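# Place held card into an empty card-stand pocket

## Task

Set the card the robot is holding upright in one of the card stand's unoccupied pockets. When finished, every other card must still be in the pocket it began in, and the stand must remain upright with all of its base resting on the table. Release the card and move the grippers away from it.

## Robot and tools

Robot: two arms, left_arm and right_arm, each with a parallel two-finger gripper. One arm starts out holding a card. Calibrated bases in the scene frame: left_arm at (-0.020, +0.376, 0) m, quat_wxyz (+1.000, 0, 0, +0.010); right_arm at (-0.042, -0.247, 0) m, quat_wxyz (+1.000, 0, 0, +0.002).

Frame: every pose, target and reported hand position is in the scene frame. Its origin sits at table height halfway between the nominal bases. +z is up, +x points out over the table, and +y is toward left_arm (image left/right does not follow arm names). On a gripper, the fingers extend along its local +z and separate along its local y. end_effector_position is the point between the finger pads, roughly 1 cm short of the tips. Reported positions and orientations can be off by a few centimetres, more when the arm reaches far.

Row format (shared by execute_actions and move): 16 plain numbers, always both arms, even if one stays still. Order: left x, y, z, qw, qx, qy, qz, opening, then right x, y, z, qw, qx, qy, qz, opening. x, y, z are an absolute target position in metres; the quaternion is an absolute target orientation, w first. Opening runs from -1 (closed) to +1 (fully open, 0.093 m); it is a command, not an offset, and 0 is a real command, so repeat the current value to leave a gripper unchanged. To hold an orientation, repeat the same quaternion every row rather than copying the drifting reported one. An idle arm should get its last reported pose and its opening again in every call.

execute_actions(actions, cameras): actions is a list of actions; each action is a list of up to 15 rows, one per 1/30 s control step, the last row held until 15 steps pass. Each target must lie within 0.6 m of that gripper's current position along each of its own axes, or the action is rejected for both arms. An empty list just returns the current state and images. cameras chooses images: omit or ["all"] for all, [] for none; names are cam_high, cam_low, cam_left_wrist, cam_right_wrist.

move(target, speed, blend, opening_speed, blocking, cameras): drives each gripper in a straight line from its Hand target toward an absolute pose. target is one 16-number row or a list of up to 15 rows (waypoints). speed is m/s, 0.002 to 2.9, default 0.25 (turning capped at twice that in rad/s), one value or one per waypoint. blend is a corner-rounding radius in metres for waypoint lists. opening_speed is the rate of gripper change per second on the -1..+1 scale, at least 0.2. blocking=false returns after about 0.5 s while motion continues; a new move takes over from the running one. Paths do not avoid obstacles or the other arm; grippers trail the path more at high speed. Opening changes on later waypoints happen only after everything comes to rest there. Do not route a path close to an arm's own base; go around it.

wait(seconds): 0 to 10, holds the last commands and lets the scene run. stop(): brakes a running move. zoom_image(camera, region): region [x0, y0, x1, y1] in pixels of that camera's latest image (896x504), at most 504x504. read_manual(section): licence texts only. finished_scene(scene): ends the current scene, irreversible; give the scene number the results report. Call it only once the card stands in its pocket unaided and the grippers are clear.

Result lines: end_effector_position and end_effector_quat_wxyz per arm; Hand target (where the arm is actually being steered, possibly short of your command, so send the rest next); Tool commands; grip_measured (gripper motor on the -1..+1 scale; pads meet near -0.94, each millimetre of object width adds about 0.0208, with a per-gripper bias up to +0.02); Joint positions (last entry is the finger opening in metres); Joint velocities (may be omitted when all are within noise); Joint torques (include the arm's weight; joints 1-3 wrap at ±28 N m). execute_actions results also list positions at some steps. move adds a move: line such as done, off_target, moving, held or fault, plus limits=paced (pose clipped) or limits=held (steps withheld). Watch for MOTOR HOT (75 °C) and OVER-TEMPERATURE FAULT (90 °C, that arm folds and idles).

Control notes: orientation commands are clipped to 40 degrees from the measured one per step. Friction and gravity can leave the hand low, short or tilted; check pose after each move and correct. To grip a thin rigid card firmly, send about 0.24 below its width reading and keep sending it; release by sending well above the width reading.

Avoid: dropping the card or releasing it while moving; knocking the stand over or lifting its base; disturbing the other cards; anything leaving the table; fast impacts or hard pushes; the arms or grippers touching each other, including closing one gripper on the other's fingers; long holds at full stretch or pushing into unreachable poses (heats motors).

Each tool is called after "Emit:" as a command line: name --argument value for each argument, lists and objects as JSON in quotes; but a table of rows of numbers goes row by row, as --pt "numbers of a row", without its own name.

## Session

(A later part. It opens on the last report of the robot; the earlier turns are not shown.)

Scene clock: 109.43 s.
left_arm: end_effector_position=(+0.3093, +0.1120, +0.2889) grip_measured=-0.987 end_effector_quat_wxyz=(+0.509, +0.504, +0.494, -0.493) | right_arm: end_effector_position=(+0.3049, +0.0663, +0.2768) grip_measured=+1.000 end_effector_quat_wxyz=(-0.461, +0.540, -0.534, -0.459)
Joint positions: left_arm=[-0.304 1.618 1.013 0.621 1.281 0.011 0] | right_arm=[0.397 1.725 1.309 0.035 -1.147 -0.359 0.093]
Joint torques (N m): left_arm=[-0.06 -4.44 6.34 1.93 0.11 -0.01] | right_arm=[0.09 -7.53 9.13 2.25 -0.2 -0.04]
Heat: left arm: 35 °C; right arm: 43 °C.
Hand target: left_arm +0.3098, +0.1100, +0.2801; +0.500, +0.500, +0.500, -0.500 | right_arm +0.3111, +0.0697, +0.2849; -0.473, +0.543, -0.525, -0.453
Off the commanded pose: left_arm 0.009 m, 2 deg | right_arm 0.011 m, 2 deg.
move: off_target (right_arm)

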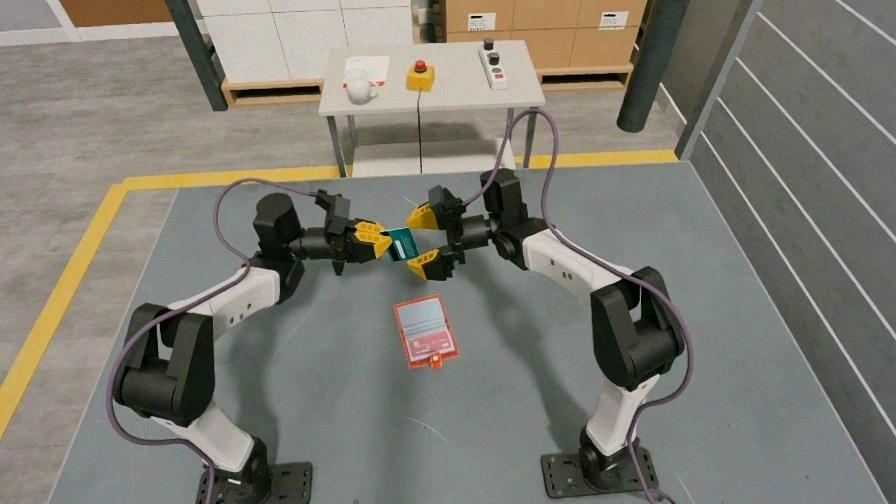

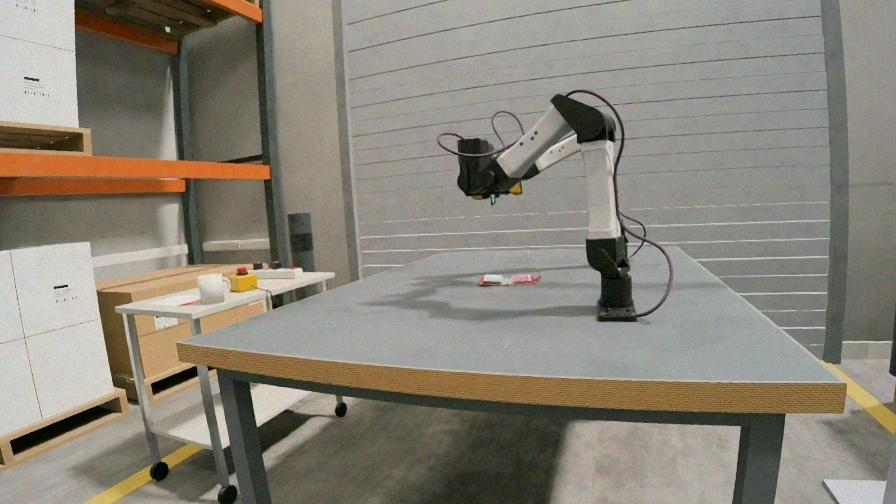

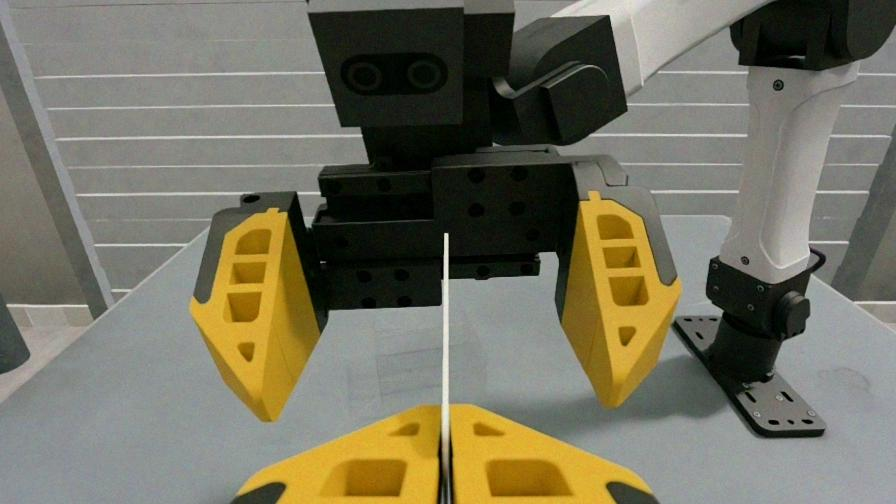

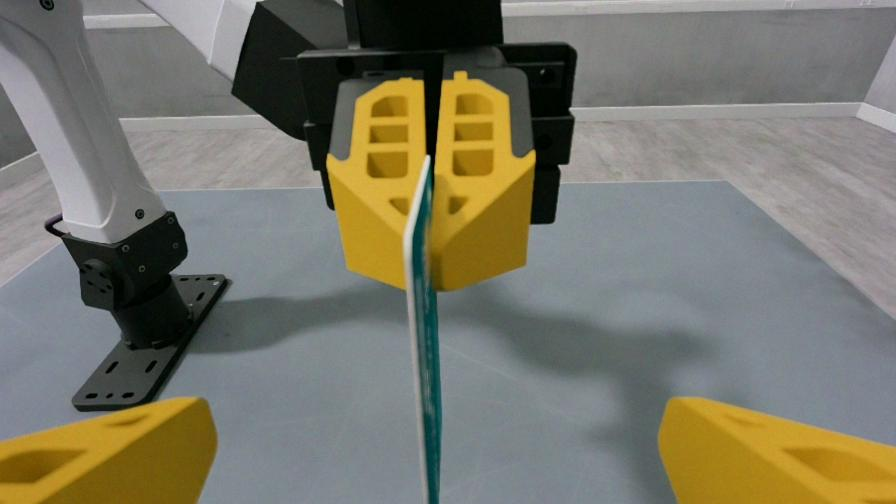

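Emit:
move --target '[0.31,0.11,0.28,0.5,0.5,0.5,-0.5,-1,0.3075,0.0715,0.2955,0.474,-0.544,0.526,0.454,1.0]' --speed 0.08

Emit:
zoom_image --camera "cam_high" --region '[350, 180, 500, 300]'

Scene clock: 122.20 s.
left_arm: end_effector_position=(+0.3093, +0.1120, +0.2889) grip_measured=-0.987 end_effector_quat_wxyz=(+0.509, +0.504, +0.494, -0.493) | right_arm: end_effector_position=(+0.3062, +0.0686, +0.2839) grip_measured=+1.000 end_effector_quat_wxyz=(-0.466, +0.541, -0.531, -0.457)
Joint positions: left_arm=[-0.304 1.618 1.013 0.621 1.281 0.01 0] | right_arm=[0.402 1.725 1.328 0.035 -1.14 -0.351 0.093]
Joint torques (N m): left_arm=[-0.08 -4.42 6.34 1.93 0.11 -0.01] | right_arm=[0.36 -9.13 9.13 1.93 -0.18 -0.07]
Heat: left arm: 35 °C; right arm: 44 °C.
Hand target: left_arm +0.3098, +0.1100, +0.2800; +0.500, +0.500, +0.500, -0.500 | right_arm +0.3072, +0.0713, +0.2954; -0.473, +0.543, -0.525, -0.453
Off the commanded pose: left_arm 0.009 m, 2 deg | right_arm 0.012 m, 1 deg.
move: off_target (right_arm)

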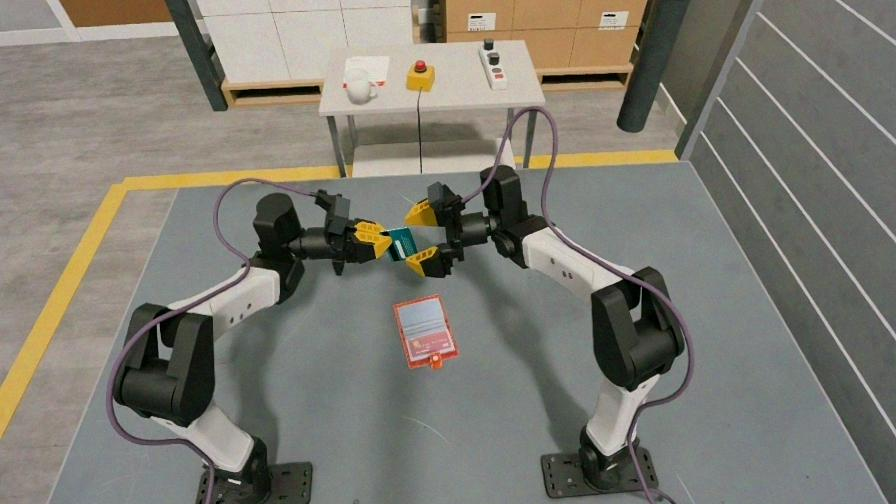

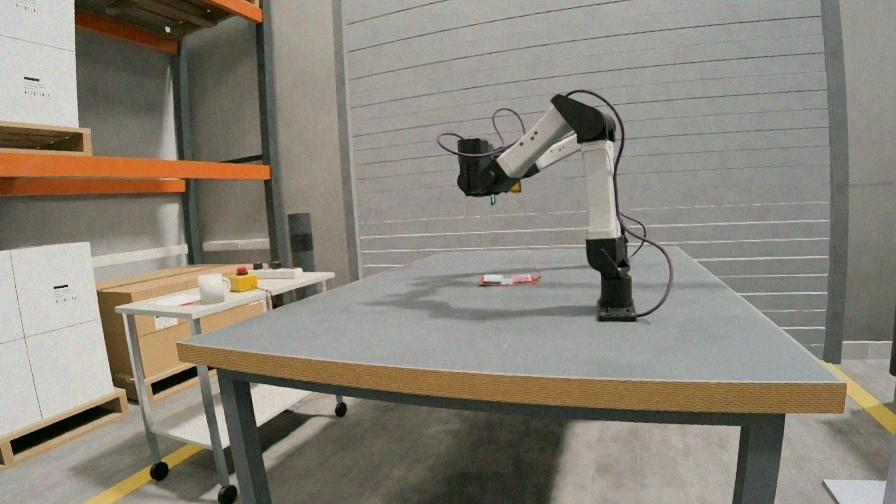

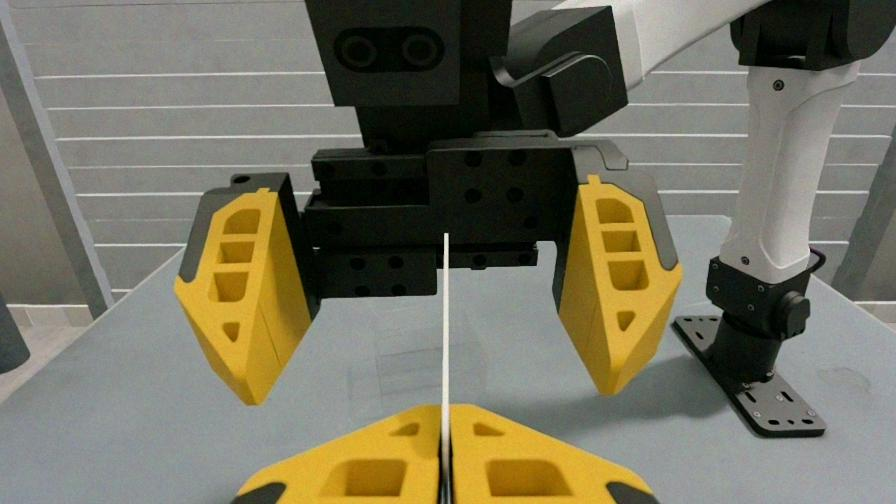

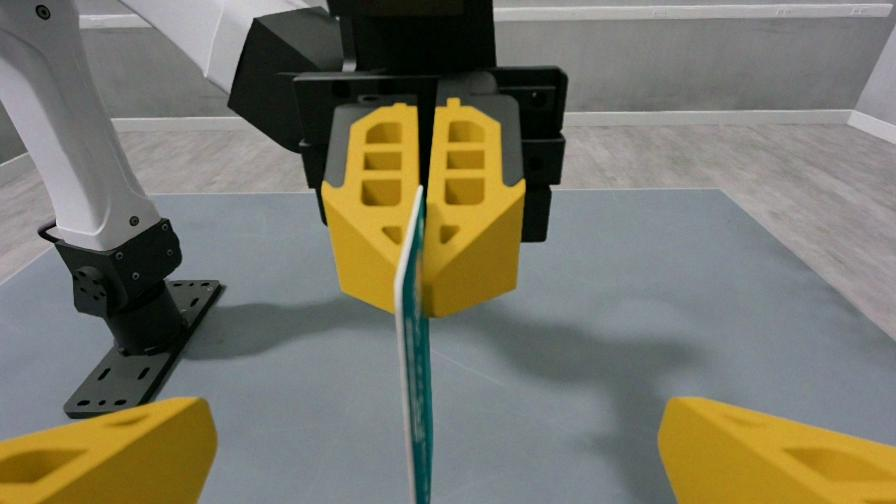

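Scaled by 3.360 (camera's finer frame: 1280x720).

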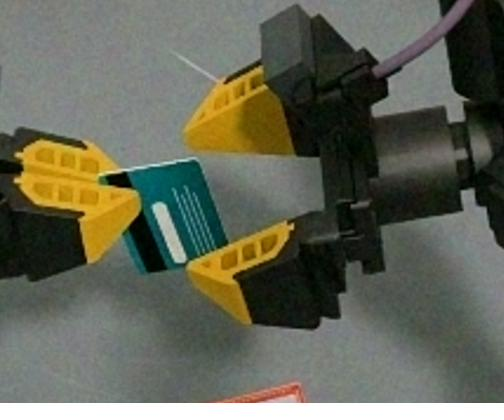

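Emit:
move --pt "0.31 0.11 0.28 0.5 0.5 0.5 -0.5 -1 0.300 0.0710 0.298 0.474 -0.544 0.526 0.454 1.0" --pt "0.31 0.11 0.28 0.5 0.5 0.5 -0.5 -1 0.300 0.0710 0.298 0.474 -0.544 0.526 0.454 0.0" --speed 0.08 --opening_speed 1.0 --cameras '["cam_left_wrist","cam_right_wrist","cam_high"]'

Emit:
zoom_image --camera "cam_high" --region '[350, 180, 500, 300]'

Scene clock: 136.87 s.
left_arm: end_effector_position=(+0.3093, +0.1120, +0.2889) grip_measured=-0.987 end_effector_quat_wxyz=(+0.509, +0.504, +0.494, -0.493) | right_arm: end_effector_position=(+0.3050, +0.0709, +0.2832) grip_measured=+0.002 end_effector_quat_wxyz=(-0.464, +0.540, -0.533, -0.458)
Joint positions: left_arm=[-0.304 1.618 1.013 0.621 1.281 0.01 0] | right_arm=[0.408 1.725 1.328 0.032 -1.132 -0.345 0.045]
Joint torques (N m): left_arm=[-0.08 -4.44 6.34 1.93 0.11 -0.01] | right_arm=[0.36 -11.56 7.43 1.95 -0.2 -0.08]
Heat: left arm: 35 °C; right arm: 47 °C.
Hand target: left_arm +0.3098, +0.1100, +0.2800; +0.500, +0.500, +0.500, -0.500 | right_arm +0.2999, +0.0709, +0.2978; -0.473, +0.543, -0.525, -0.453
Off the commanded pose: left_arm 0.009 m, 2 deg | right_arm 0.016 m, 2 deg.
move: off_target (right_arm); target 2's new opening was sent with right_arm's hand 0.016 m and 2 deg from that target
Images, in order (width x height): cam_high 896x504, cam_left_wrist 896x504, cam_right_wrist 896x504.

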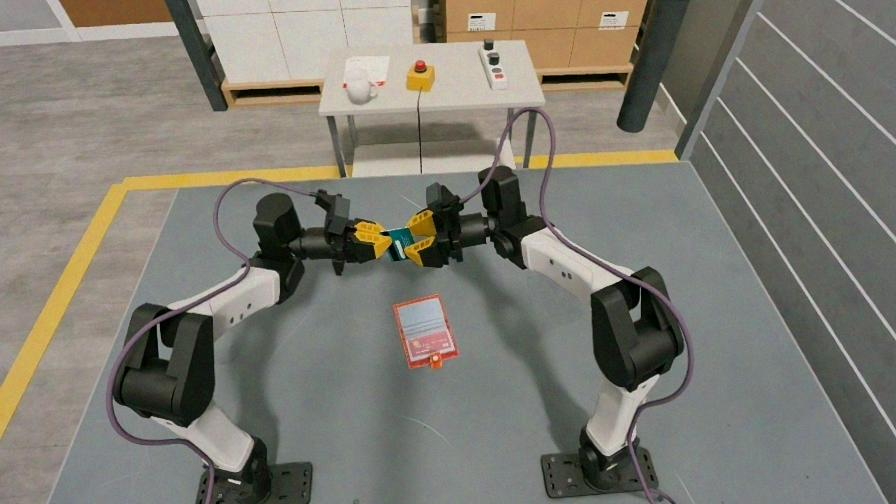

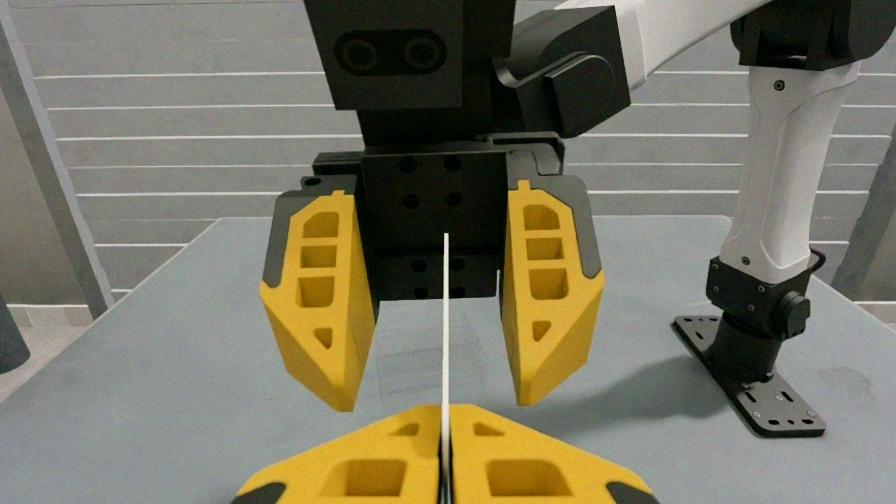

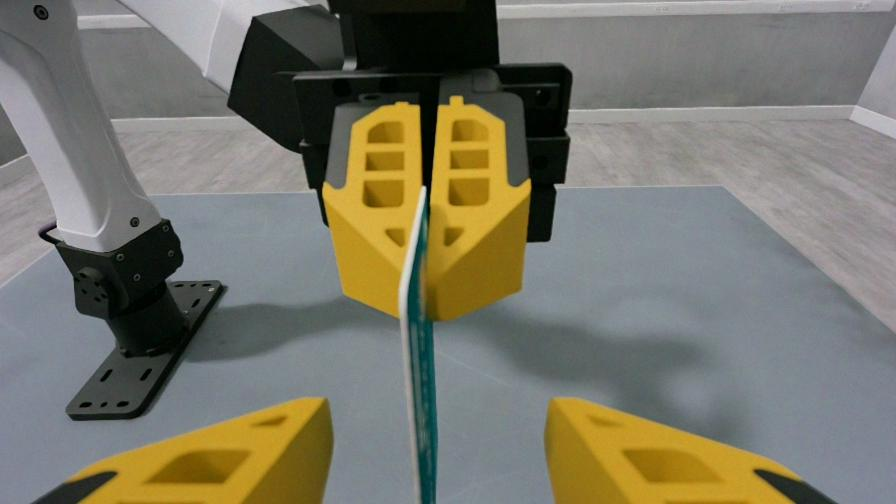

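Scaled by 3.360 (camera's finer frame: 1280x720).

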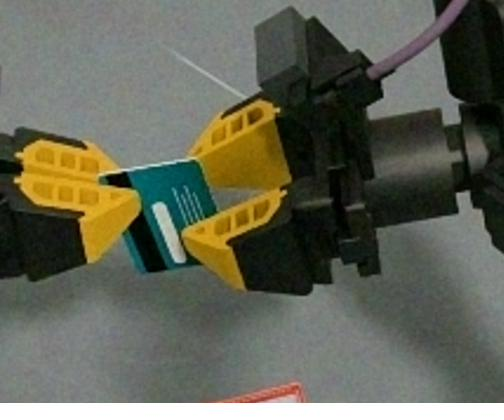

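Emit:
move --target '[0.31,0.11,0.28,0.5,0.5,0.5,-0.5,-1,0.293,0.0700,0.298,0.474,-0.544,0.526,0.454,0.0]' --speed 0.08 --cameras '["cam_left_wrist","cam_right_wrist"]'

Scene clock: 140.90 s.
left_arm: end_effector_position=(+0.3093, +0.1120, +0.2889) grip_measured=-0.987 end_effector_quat_wxyz=(+0.509, +0.504, +0.494, -0.493) | right_arm: end_effector_position=(+0.3000, +0.0710, +0.2934) grip_measured=+0.002 end_effector_quat_wxyz=(-0.471, +0.543, -0.526, -0.454)
Joint positions: left_arm=[-0.304 1.618 1.013 0.621 1.281 0.01 0] | right_arm=[0.414 1.7 1.328 0.032 -1.128 -0.343 0.045]
Joint torques (N m): left_arm=[-0.06 -4.44 6.34 1.93 0.11 -0.01] | right_arm=[0.36 -11.32 5.3 2.02 -0.17 -0.09]
Heat: left arm: 35 °C; right arm: 49 °C.
Hand target: left_arm +0.3098, +0.1100, +0.2800; +0.500, +0.500, +0.500, -0.500 | right_arm +0.2932, +0.0700, +0.2979; -0.473, +0.543, -0.525, -0.453
Off the commanded pose: left_arm 0.009 m, 2 deg | right_arm 0.008 m, 0 deg.
move: done

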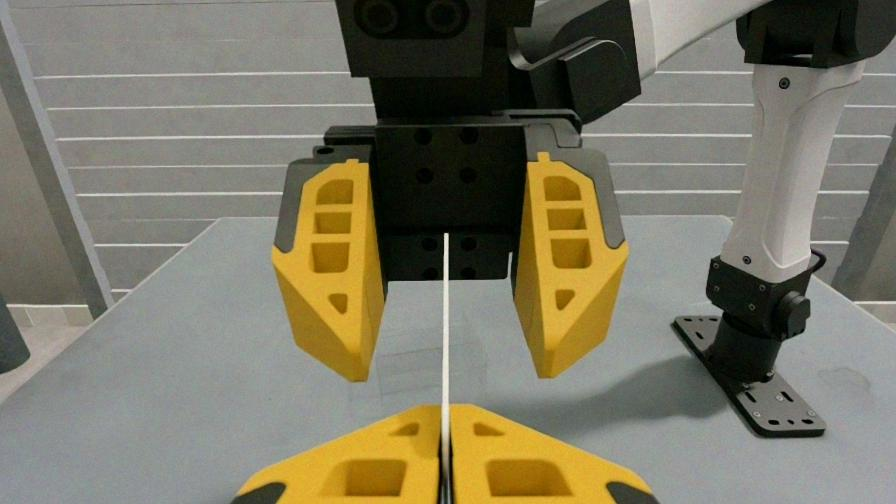

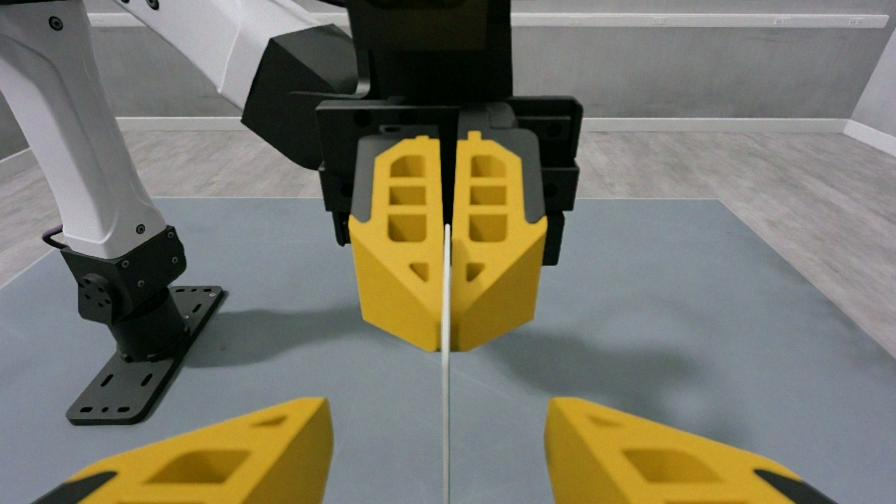

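Emit:
execute_actions --actions '[]' --cameras '["cam_high"]'

Emit:
zoom_image --camera "cam_high" --region '[350, 180, 500, 300]'

Scene clock: 147.40 s.
left_arm: end_effector_position=(+0.3093, +0.1120, +0.2889) grip_measured=-0.987 end_effector_quat_wxyz=(+0.509, +0.504, +0.494, -0.493) | right_arm: end_effector_position=(+0.3002, +0.0710, +0.2933) grip_measured=+0.002 end_effector_quat_wxyz=(-0.471, +0.543, -0.526, -0.454)
Joint positions: left_arm=[-0.304 1.618 1.013 0.621 1.281 0.01 0] | right_arm=[0.414 1.7 1.328 0.032 -1.127 -0.343 0.045]
Joint velocities: within noise
Joint torques (N m): left_arm=[-0.06 -4.45 6.35 1.93 0.11 -0.01] | right_arm=[0.35 -11.3 5.35 2.02 -0.18 -0.08]
Heat: left arm: 35 °C; right arm: 49 °C.
Hand target: left_arm +0.3098, +0.1100, +0.2800; +0.500, +0.500, +0.500, -0.500 | right_arm +0.2932, +0.0700, +0.2979; -0.473, +0.543, -0.525, -0.453
Tool commands: left_gripper/opening=-1.0 right_gripper/opening=+0.0
Off the commanded pose: left_arm 0.009 m, 2 deg | right_arm 0.009 m, 0 deg.
Images, in order (width x height): cam_high 896x504.

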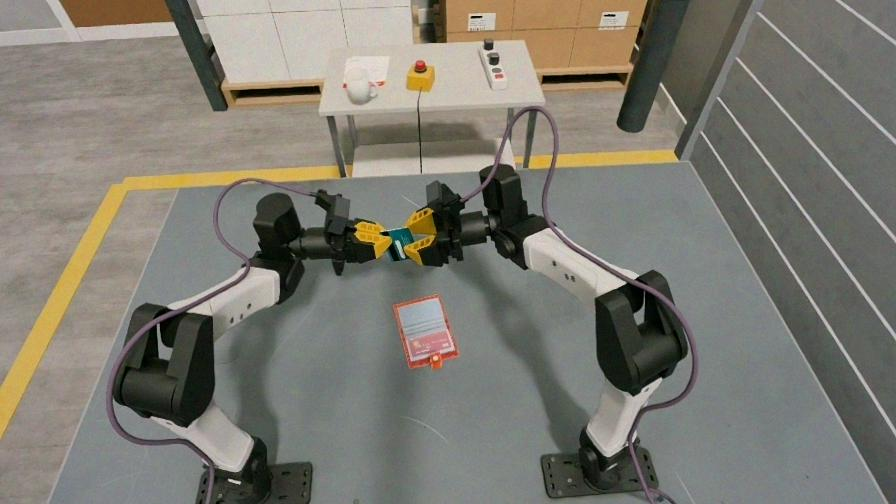

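Scaled by 3.360 (camera's finer frame: 1280x720).

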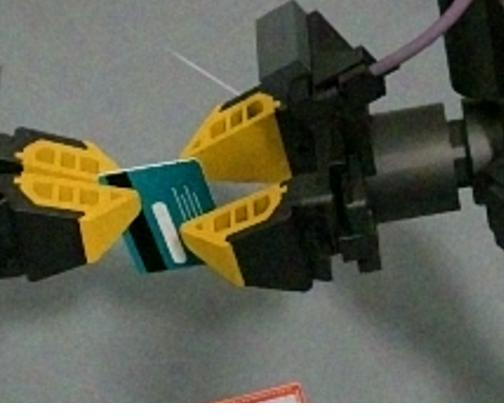

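Emit:
move --target '[0.31,0.11,0.28,0.5,0.5,0.5,-0.5,-1,0.294,0.0700,0.288,0.474,-0.544,0.526,0.454,0.0]' --speed 0.08

Emit:
zoom_image --camera "cam_high" --region '[350, 180, 500, 300]'

Scene clock: 153.67 s.
left_arm: end_effector_position=(+0.3093, +0.1120, +0.2889) grip_measured=-0.987 end_effector_quat_wxyz=(+0.509, +0.504, +0.494, -0.493) | right_arm: end_effector_position=(+0.2983, +0.0701, +0.2832) grip_measured=+0.002 end_effector_quat_wxyz=(-0.465, +0.541, -0.532, -0.457)
Joint positions: left_arm=[-0.304 1.618 1.013 0.621 1.281 0.01 0] | right_arm=[0.414 1.7 1.297 0.045 -1.127 -0.343 0.045]
Joint torques (N m): left_arm=[-0.08 -4.44 6.35 1.93 0.11 -0.01] | right_arm=[0.25 -10.54 5.46 2.29 -0.21 -0.1]
Heat: left arm: 35 °C; right arm: 49 °C.
Hand target: left_arm +0.3098, +0.1100, +0.2800; +0.500, +0.500, +0.500, -0.500 | right_arm +0.2941, +0.0700, +0.2880; -0.473, +0.543, -0.525, -0.453
Off the commanded pose: left_arm 0.009 m, 2 deg | right_arm 0.007 m, 1 deg.
move: done

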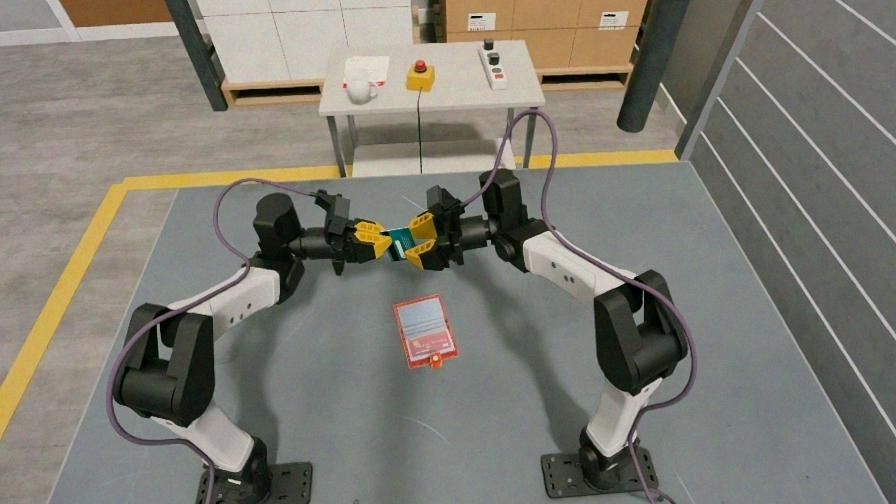

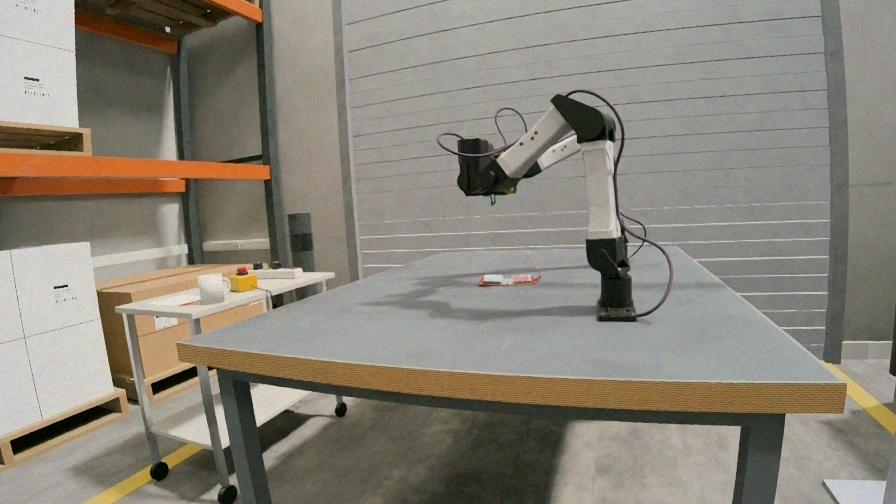

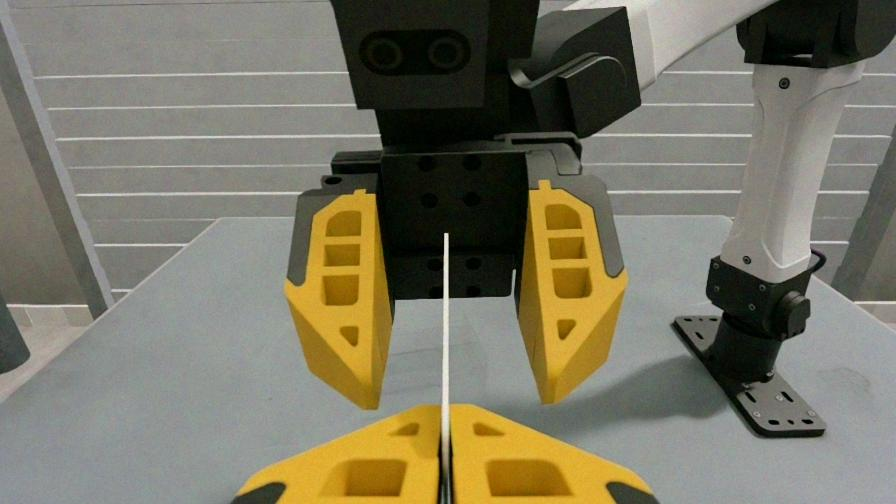

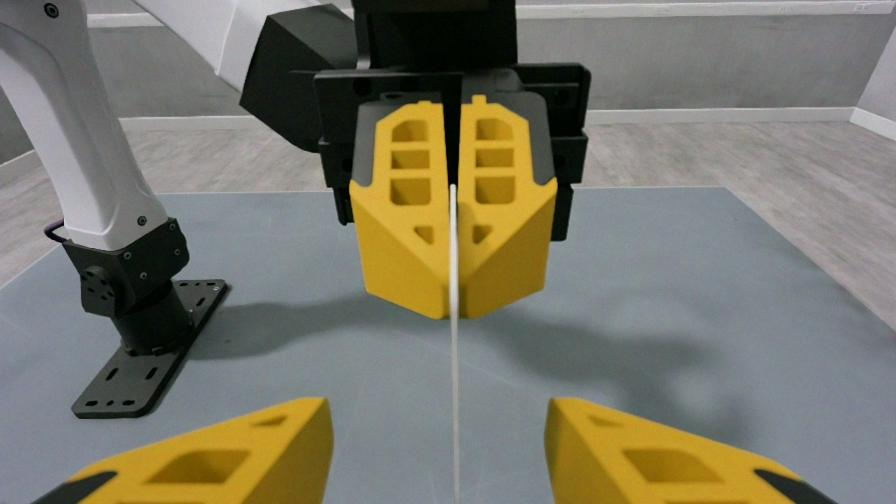

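Scaled by 3.360 (camera's finer frame: 1280x720).

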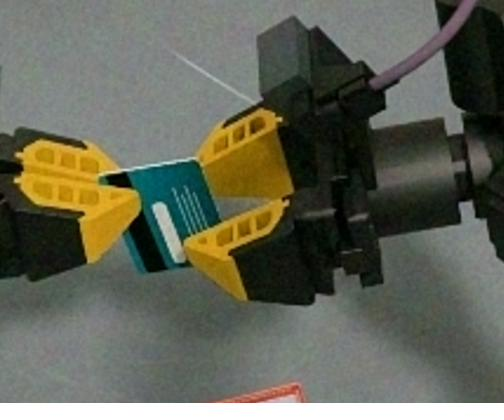

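Emit:
move --pt "0.31 0.11 0.28 0.5 0.5 0.5 -0.5 -1 0.3000 0.0715 0.288 0.474 -0.544 0.526 0.454 0.0" --pt "0.31 0.11 0.28 0.5 0.5 0.5 -0.5 -1 0.3000 0.0715 0.288 0.474 -0.544 0.526 0.454 -0.5" --speed 0.08 --opening_speed 1 --cameras '["cam_left_wrist","cam_right_wrist"]'

Scene clock: 160.27 s.
left_arm: end_effector_position=(+0.3093, +0.1120, +0.2890) grip_measured=-0.987 end_effector_quat_wxyz=(+0.509, +0.504, +0.494, -0.493) | right_arm: end_effector_position=(+0.2984, +0.0702, +0.2834) grip_measured=-0.498 end_effector_quat_wxyz=(-0.465, +0.541, -0.532, -0.457)
Joint positions: left_arm=[-0.304 1.618 1.013 0.622 1.281 0.01 0] | right_arm=[0.414 1.7 1.297 0.047 -1.127 -0.343 0.021]
Joint torques (N m): left_arm=[-0.08 -4.44 6.32 1.93 0.11 -0.01] | right_arm=[-0.03 -8.53 7.34 2.23 -0.24 -0.1]
Heat: left arm: 35 °C; right arm: 49 °C.
Hand target: left_arm +0.3098, +0.1100, +0.2801; +0.500, +0.500, +0.500, -0.500 | right_arm +0.3000, +0.0714, +0.2881; -0.473, +0.543, -0.525, -0.453
Off the commanded pose: left_arm 0.009 m, 2 deg | right_arm 0.005 m, 1 deg.
move: done

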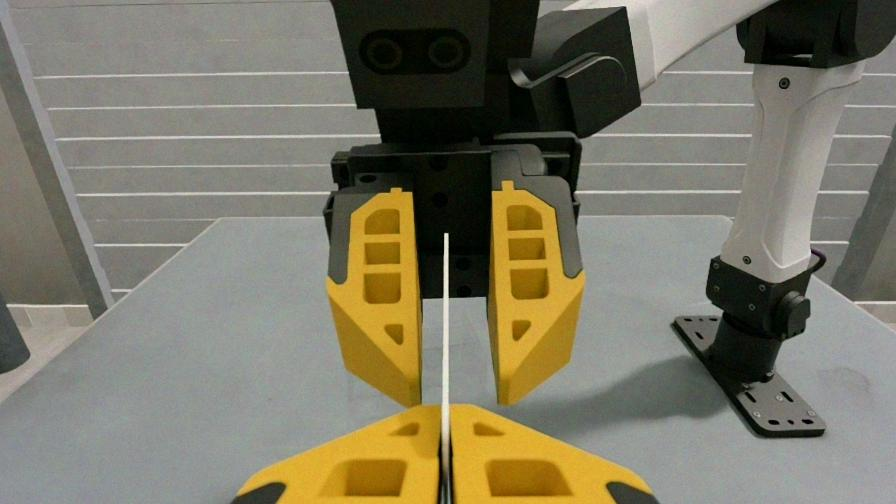

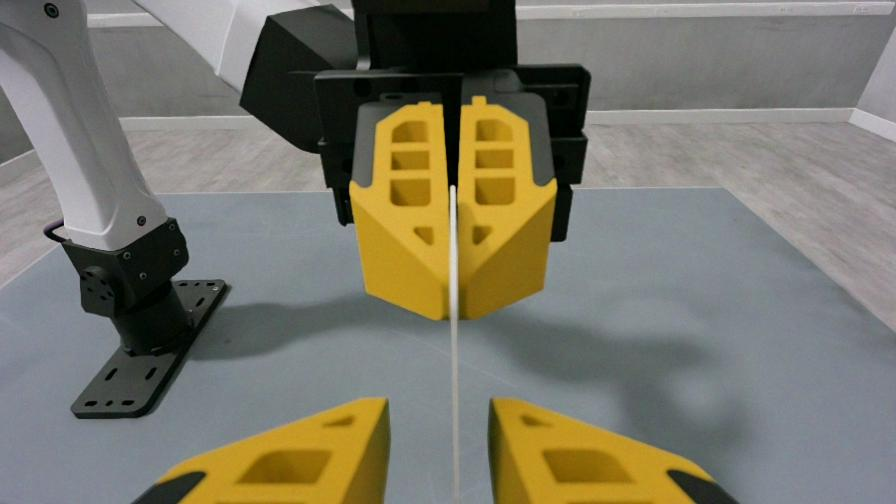

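Emit:
move --target '[0.31,0.11,0.28,0.5,0.5,0.5,-0.5,-1,0.3055,0.0715,0.2895,0.474,-0.544,0.526,0.454,-0.5]' --speed 0.08 --cameras '["cam_left_wrist","cam_right_wrist"]'

Scene clock: 163.83 s.
left_arm: end_effector_position=(+0.3093, +0.1120, +0.2890) grip_measured=-0.987 end_effector_quat_wxyz=(+0.509, +0.504, +0.494, -0.493) | right_arm: end_effector_position=(+0.2991, +0.0704, +0.2816) grip_measured=-0.498 end_effector_quat_wxyz=(-0.464, +0.540, -0.533, -0.457)
Joint positions: left_arm=[-0.304 1.618 1.013 0.622 1.281 0.01 0] | right_arm=[0.414 1.704 1.297 0.047 -1.127 -0.343 0.021]
Joint torques (N m): left_arm=[-0.06 -4.44 6.34 1.93 0.11 -0.01] | right_arm=[-0.59 -7.41 9.33 2.09 -0.31 -0.15]
Heat: left arm: 35 °C; right arm: 48 °C.
Hand target: left_arm +0.3098, +0.1100, +0.2801; +0.500, +0.500, +0.500, -0.500 | right_arm +0.3052, +0.0712, +0.2895; -0.473, +0.543, -0.525, -0.453
Off the commanded pose: left_arm 0.009 m, 2 deg | right_arm 0.010 m, 1 deg.
move: done

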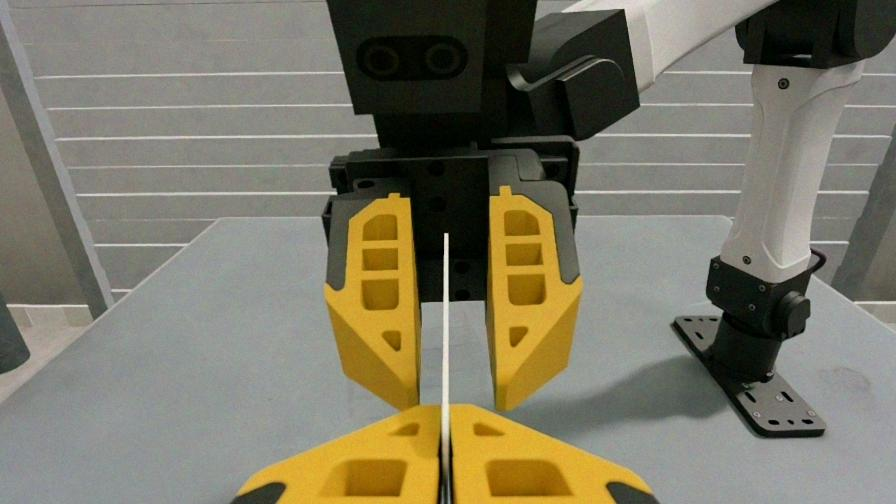

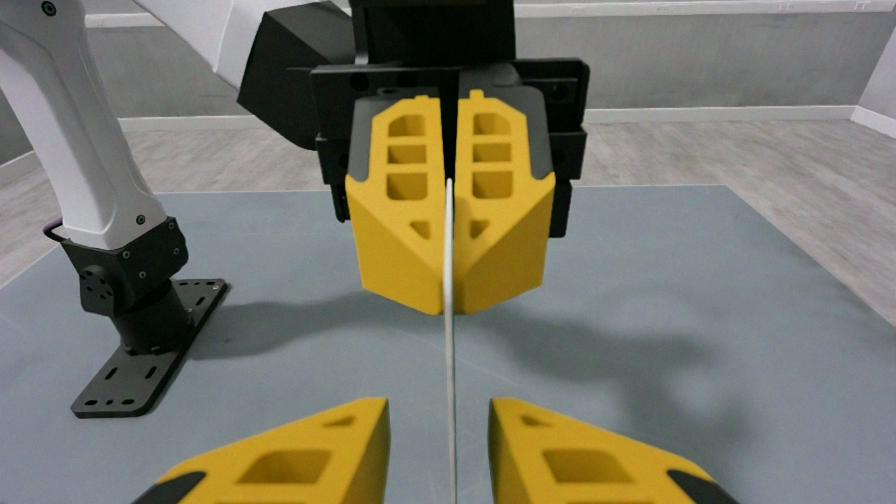

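Emit:
move --pt "0.31 0.11 0.28 0.5 0.5 0.5 -0.5 -1 0.309 0.0715 0.2905 0.474 -0.544 0.526 0.454 -0.5" --pt "0.31 0.11 0.28 0.5 0.5 0.5 -0.5 -1 0.309 0.0715 0.2905 0.474 -0.544 0.526 0.454 -1.0" --speed 0.08 --opening_speed 0.6

Emit:
zoom_image --camera "cam_high" --region '[350, 180, 450, 280]'

Scene clock: 170.67 s.
left_arm: end_effector_position=(+0.3096, +0.1120, +0.2890) grip_measured=-0.987 end_effector_quat_wxyz=(+0.507, +0.501, +0.497, -0.495) | right_arm: end_effector_position=(+0.3033, +0.0712, +0.2846) grip_measured=-0.973 end_effector_quat_wxyz=(-0.468, +0.542, -0.530, -0.455)
Joint positions: left_arm=[-0.304 1.618 1.013 0.622 1.279 0.001 0] | right_arm=[0.411 1.716 1.317 0.047 -1.127 -0.346 0]
Joint torques (N m): left_arm=[-0.08 -4.44 6.35 1.93 0.13 0.07] | right_arm=[-0.69 -7.47 9.18 2 -0.33 -0.14]
Heat: left arm: 35 °C; right arm: 48 °C.
Hand target: left_arm +0.3098, +0.1100, +0.2801; +0.500, +0.500, +0.500, -0.500 | right_arm +0.3088, +0.0714, +0.2903; -0.473, +0.543, -0.525, -0.453
Off the commanded pose: left_arm 0.009 m, 1 deg | right_arm 0.008 m, 1 deg.
move: done

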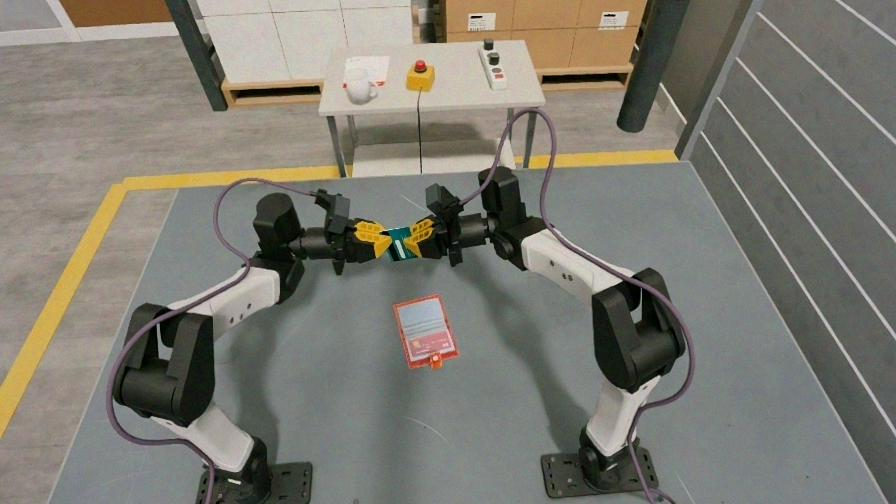

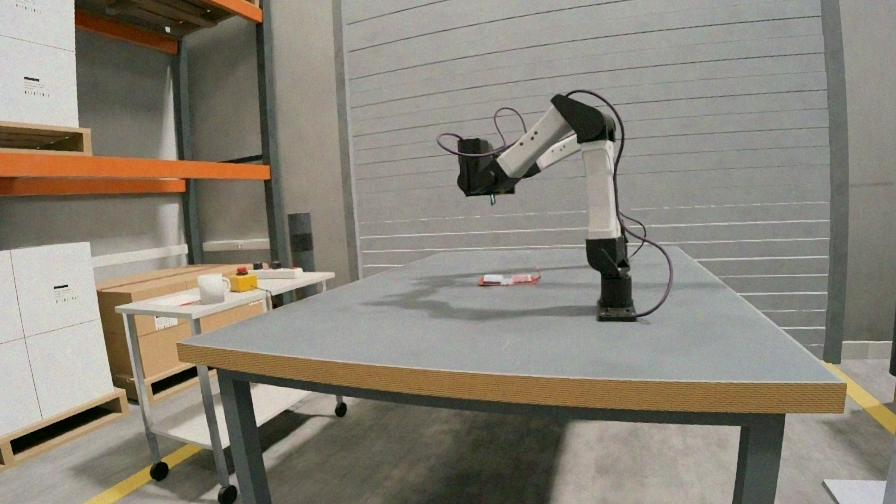

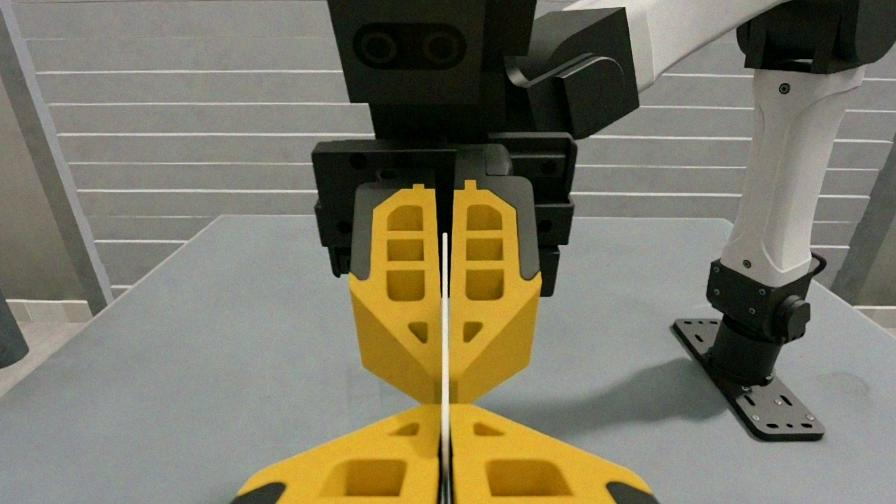

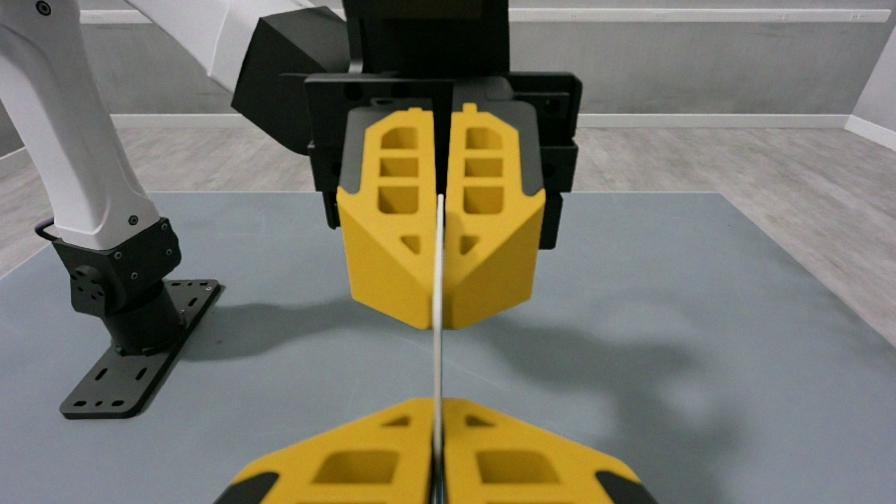

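Scaled by 5.040 (camera's finer frame: 1280x720).

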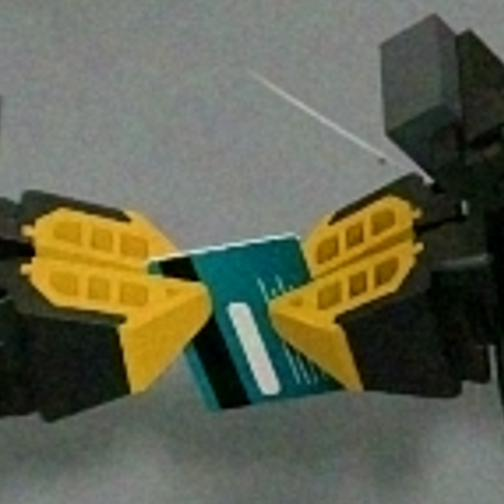

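Gripped. Release the left and retract it.

Emit:
move --pt "0.31 0.11 0.28 0.5 0.5 0.5 -0.5 -0.5 0.309 0.0715 0.2905 0.474 -0.544 0.526 0.454 -1.0" --pt "0.31 0.20 0.29 0.5 0.5 0.5 -0.5 -0.5 0.309 0.0715 0.2905 0.474 -0.544 0.526 0.454 -1.0" --speed 0.12 --opening_speed 0.8

Emit:
zoom_image --camera "cam_high" --region '[350, 180, 450, 280]'

Scene clock: 177.90 s.
left_arm: end_effector_position=(+0.3171, +0.1993, +0.2862) grip_measured=-0.502 end_effector_quat_wxyz=(+0.504, +0.499, +0.501, -0.497) | right_arm: end_effector_position=(+0.3033, +0.0712, +0.2846) grip_measured=-0.973 end_effector_quat_wxyz=(-0.468, +0.542, -0.530, -0.455)
Joint positions: left_arm=[-0.046 1.596 0.983 0.622 1.535 -0.004 0.021] | right_arm=[0.411 1.716 1.317 0.047 -1.127 -0.346 0]
Joint torques (N m): left_arm=[0.44 -7.35 6.12 1.53 0.26 -0.02] | right_arm=[-0.69 -7.46 9.18 2 -0.33 -0.13]
Heat: left arm: 35 °C; right arm: 48 °C.
Hand target: left_arm +0.3102, +0.1999, +0.2899; +0.500, +0.500, +0.500, -0.500 | right_arm +0.3088, +0.0714, +0.2903; -0.473, +0.543, -0.525, -0.453
Off the commanded pose: left_arm 0.008 m, 1 deg | right_arm 0.008 m, 1 deg.
move: done

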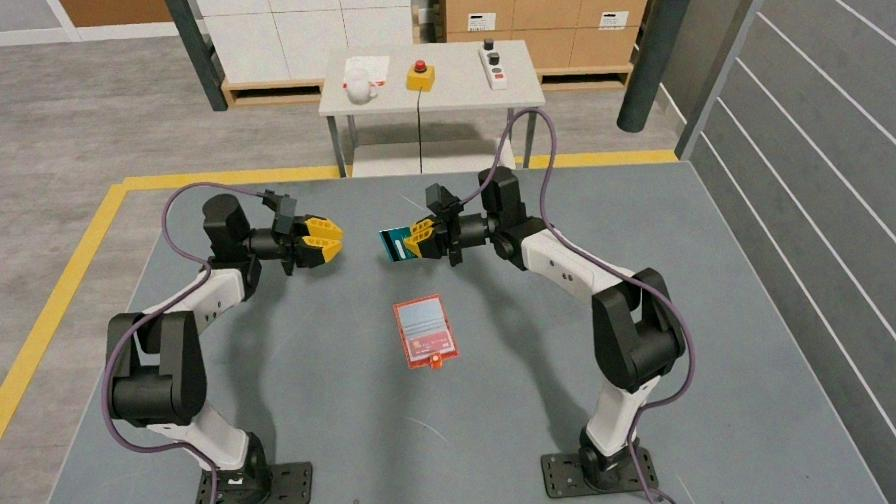

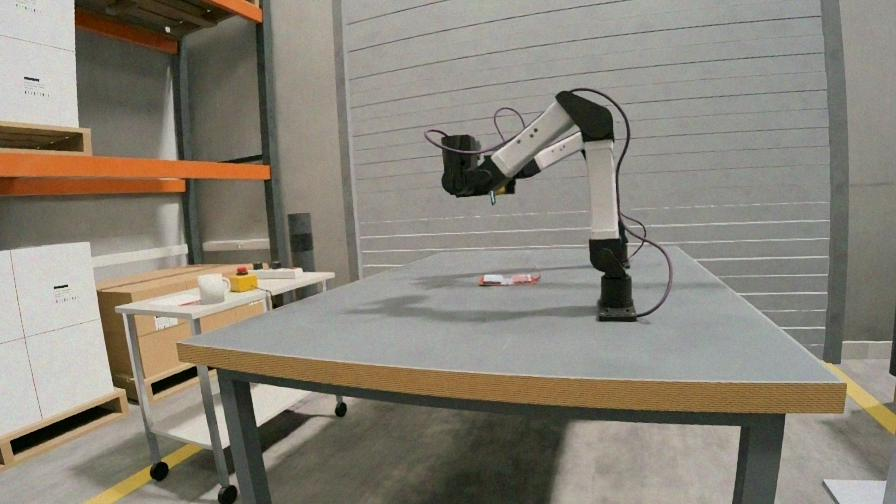

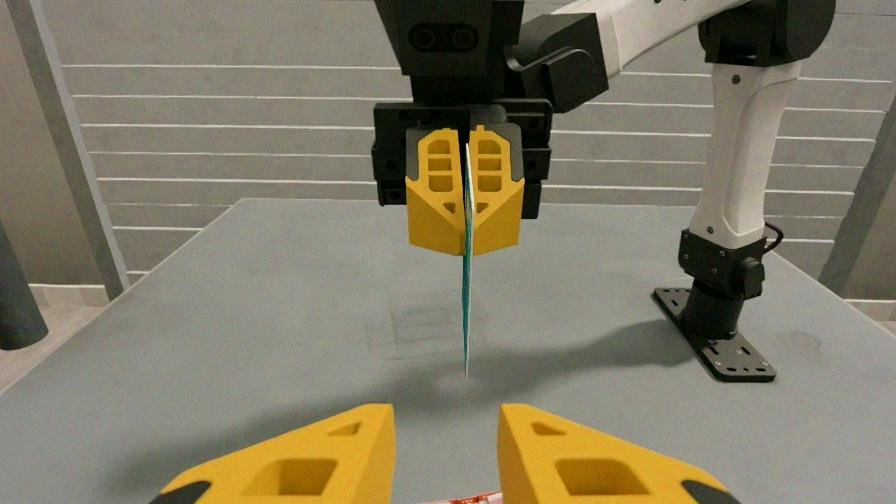

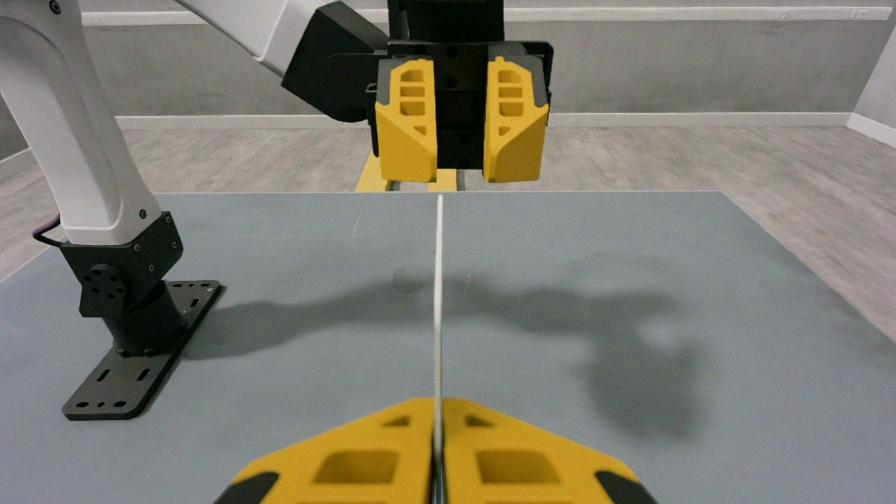

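Scaled by 5.040 (camera's finer frame: 1280x720).

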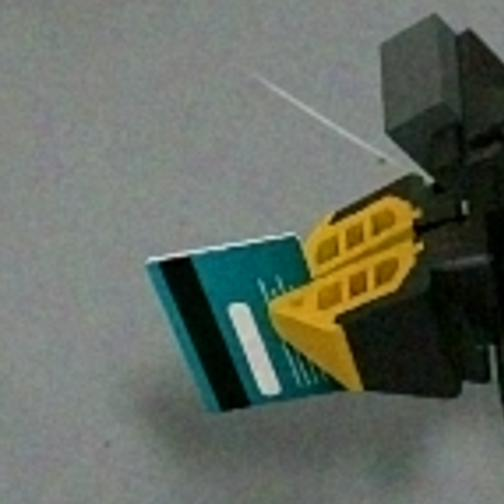

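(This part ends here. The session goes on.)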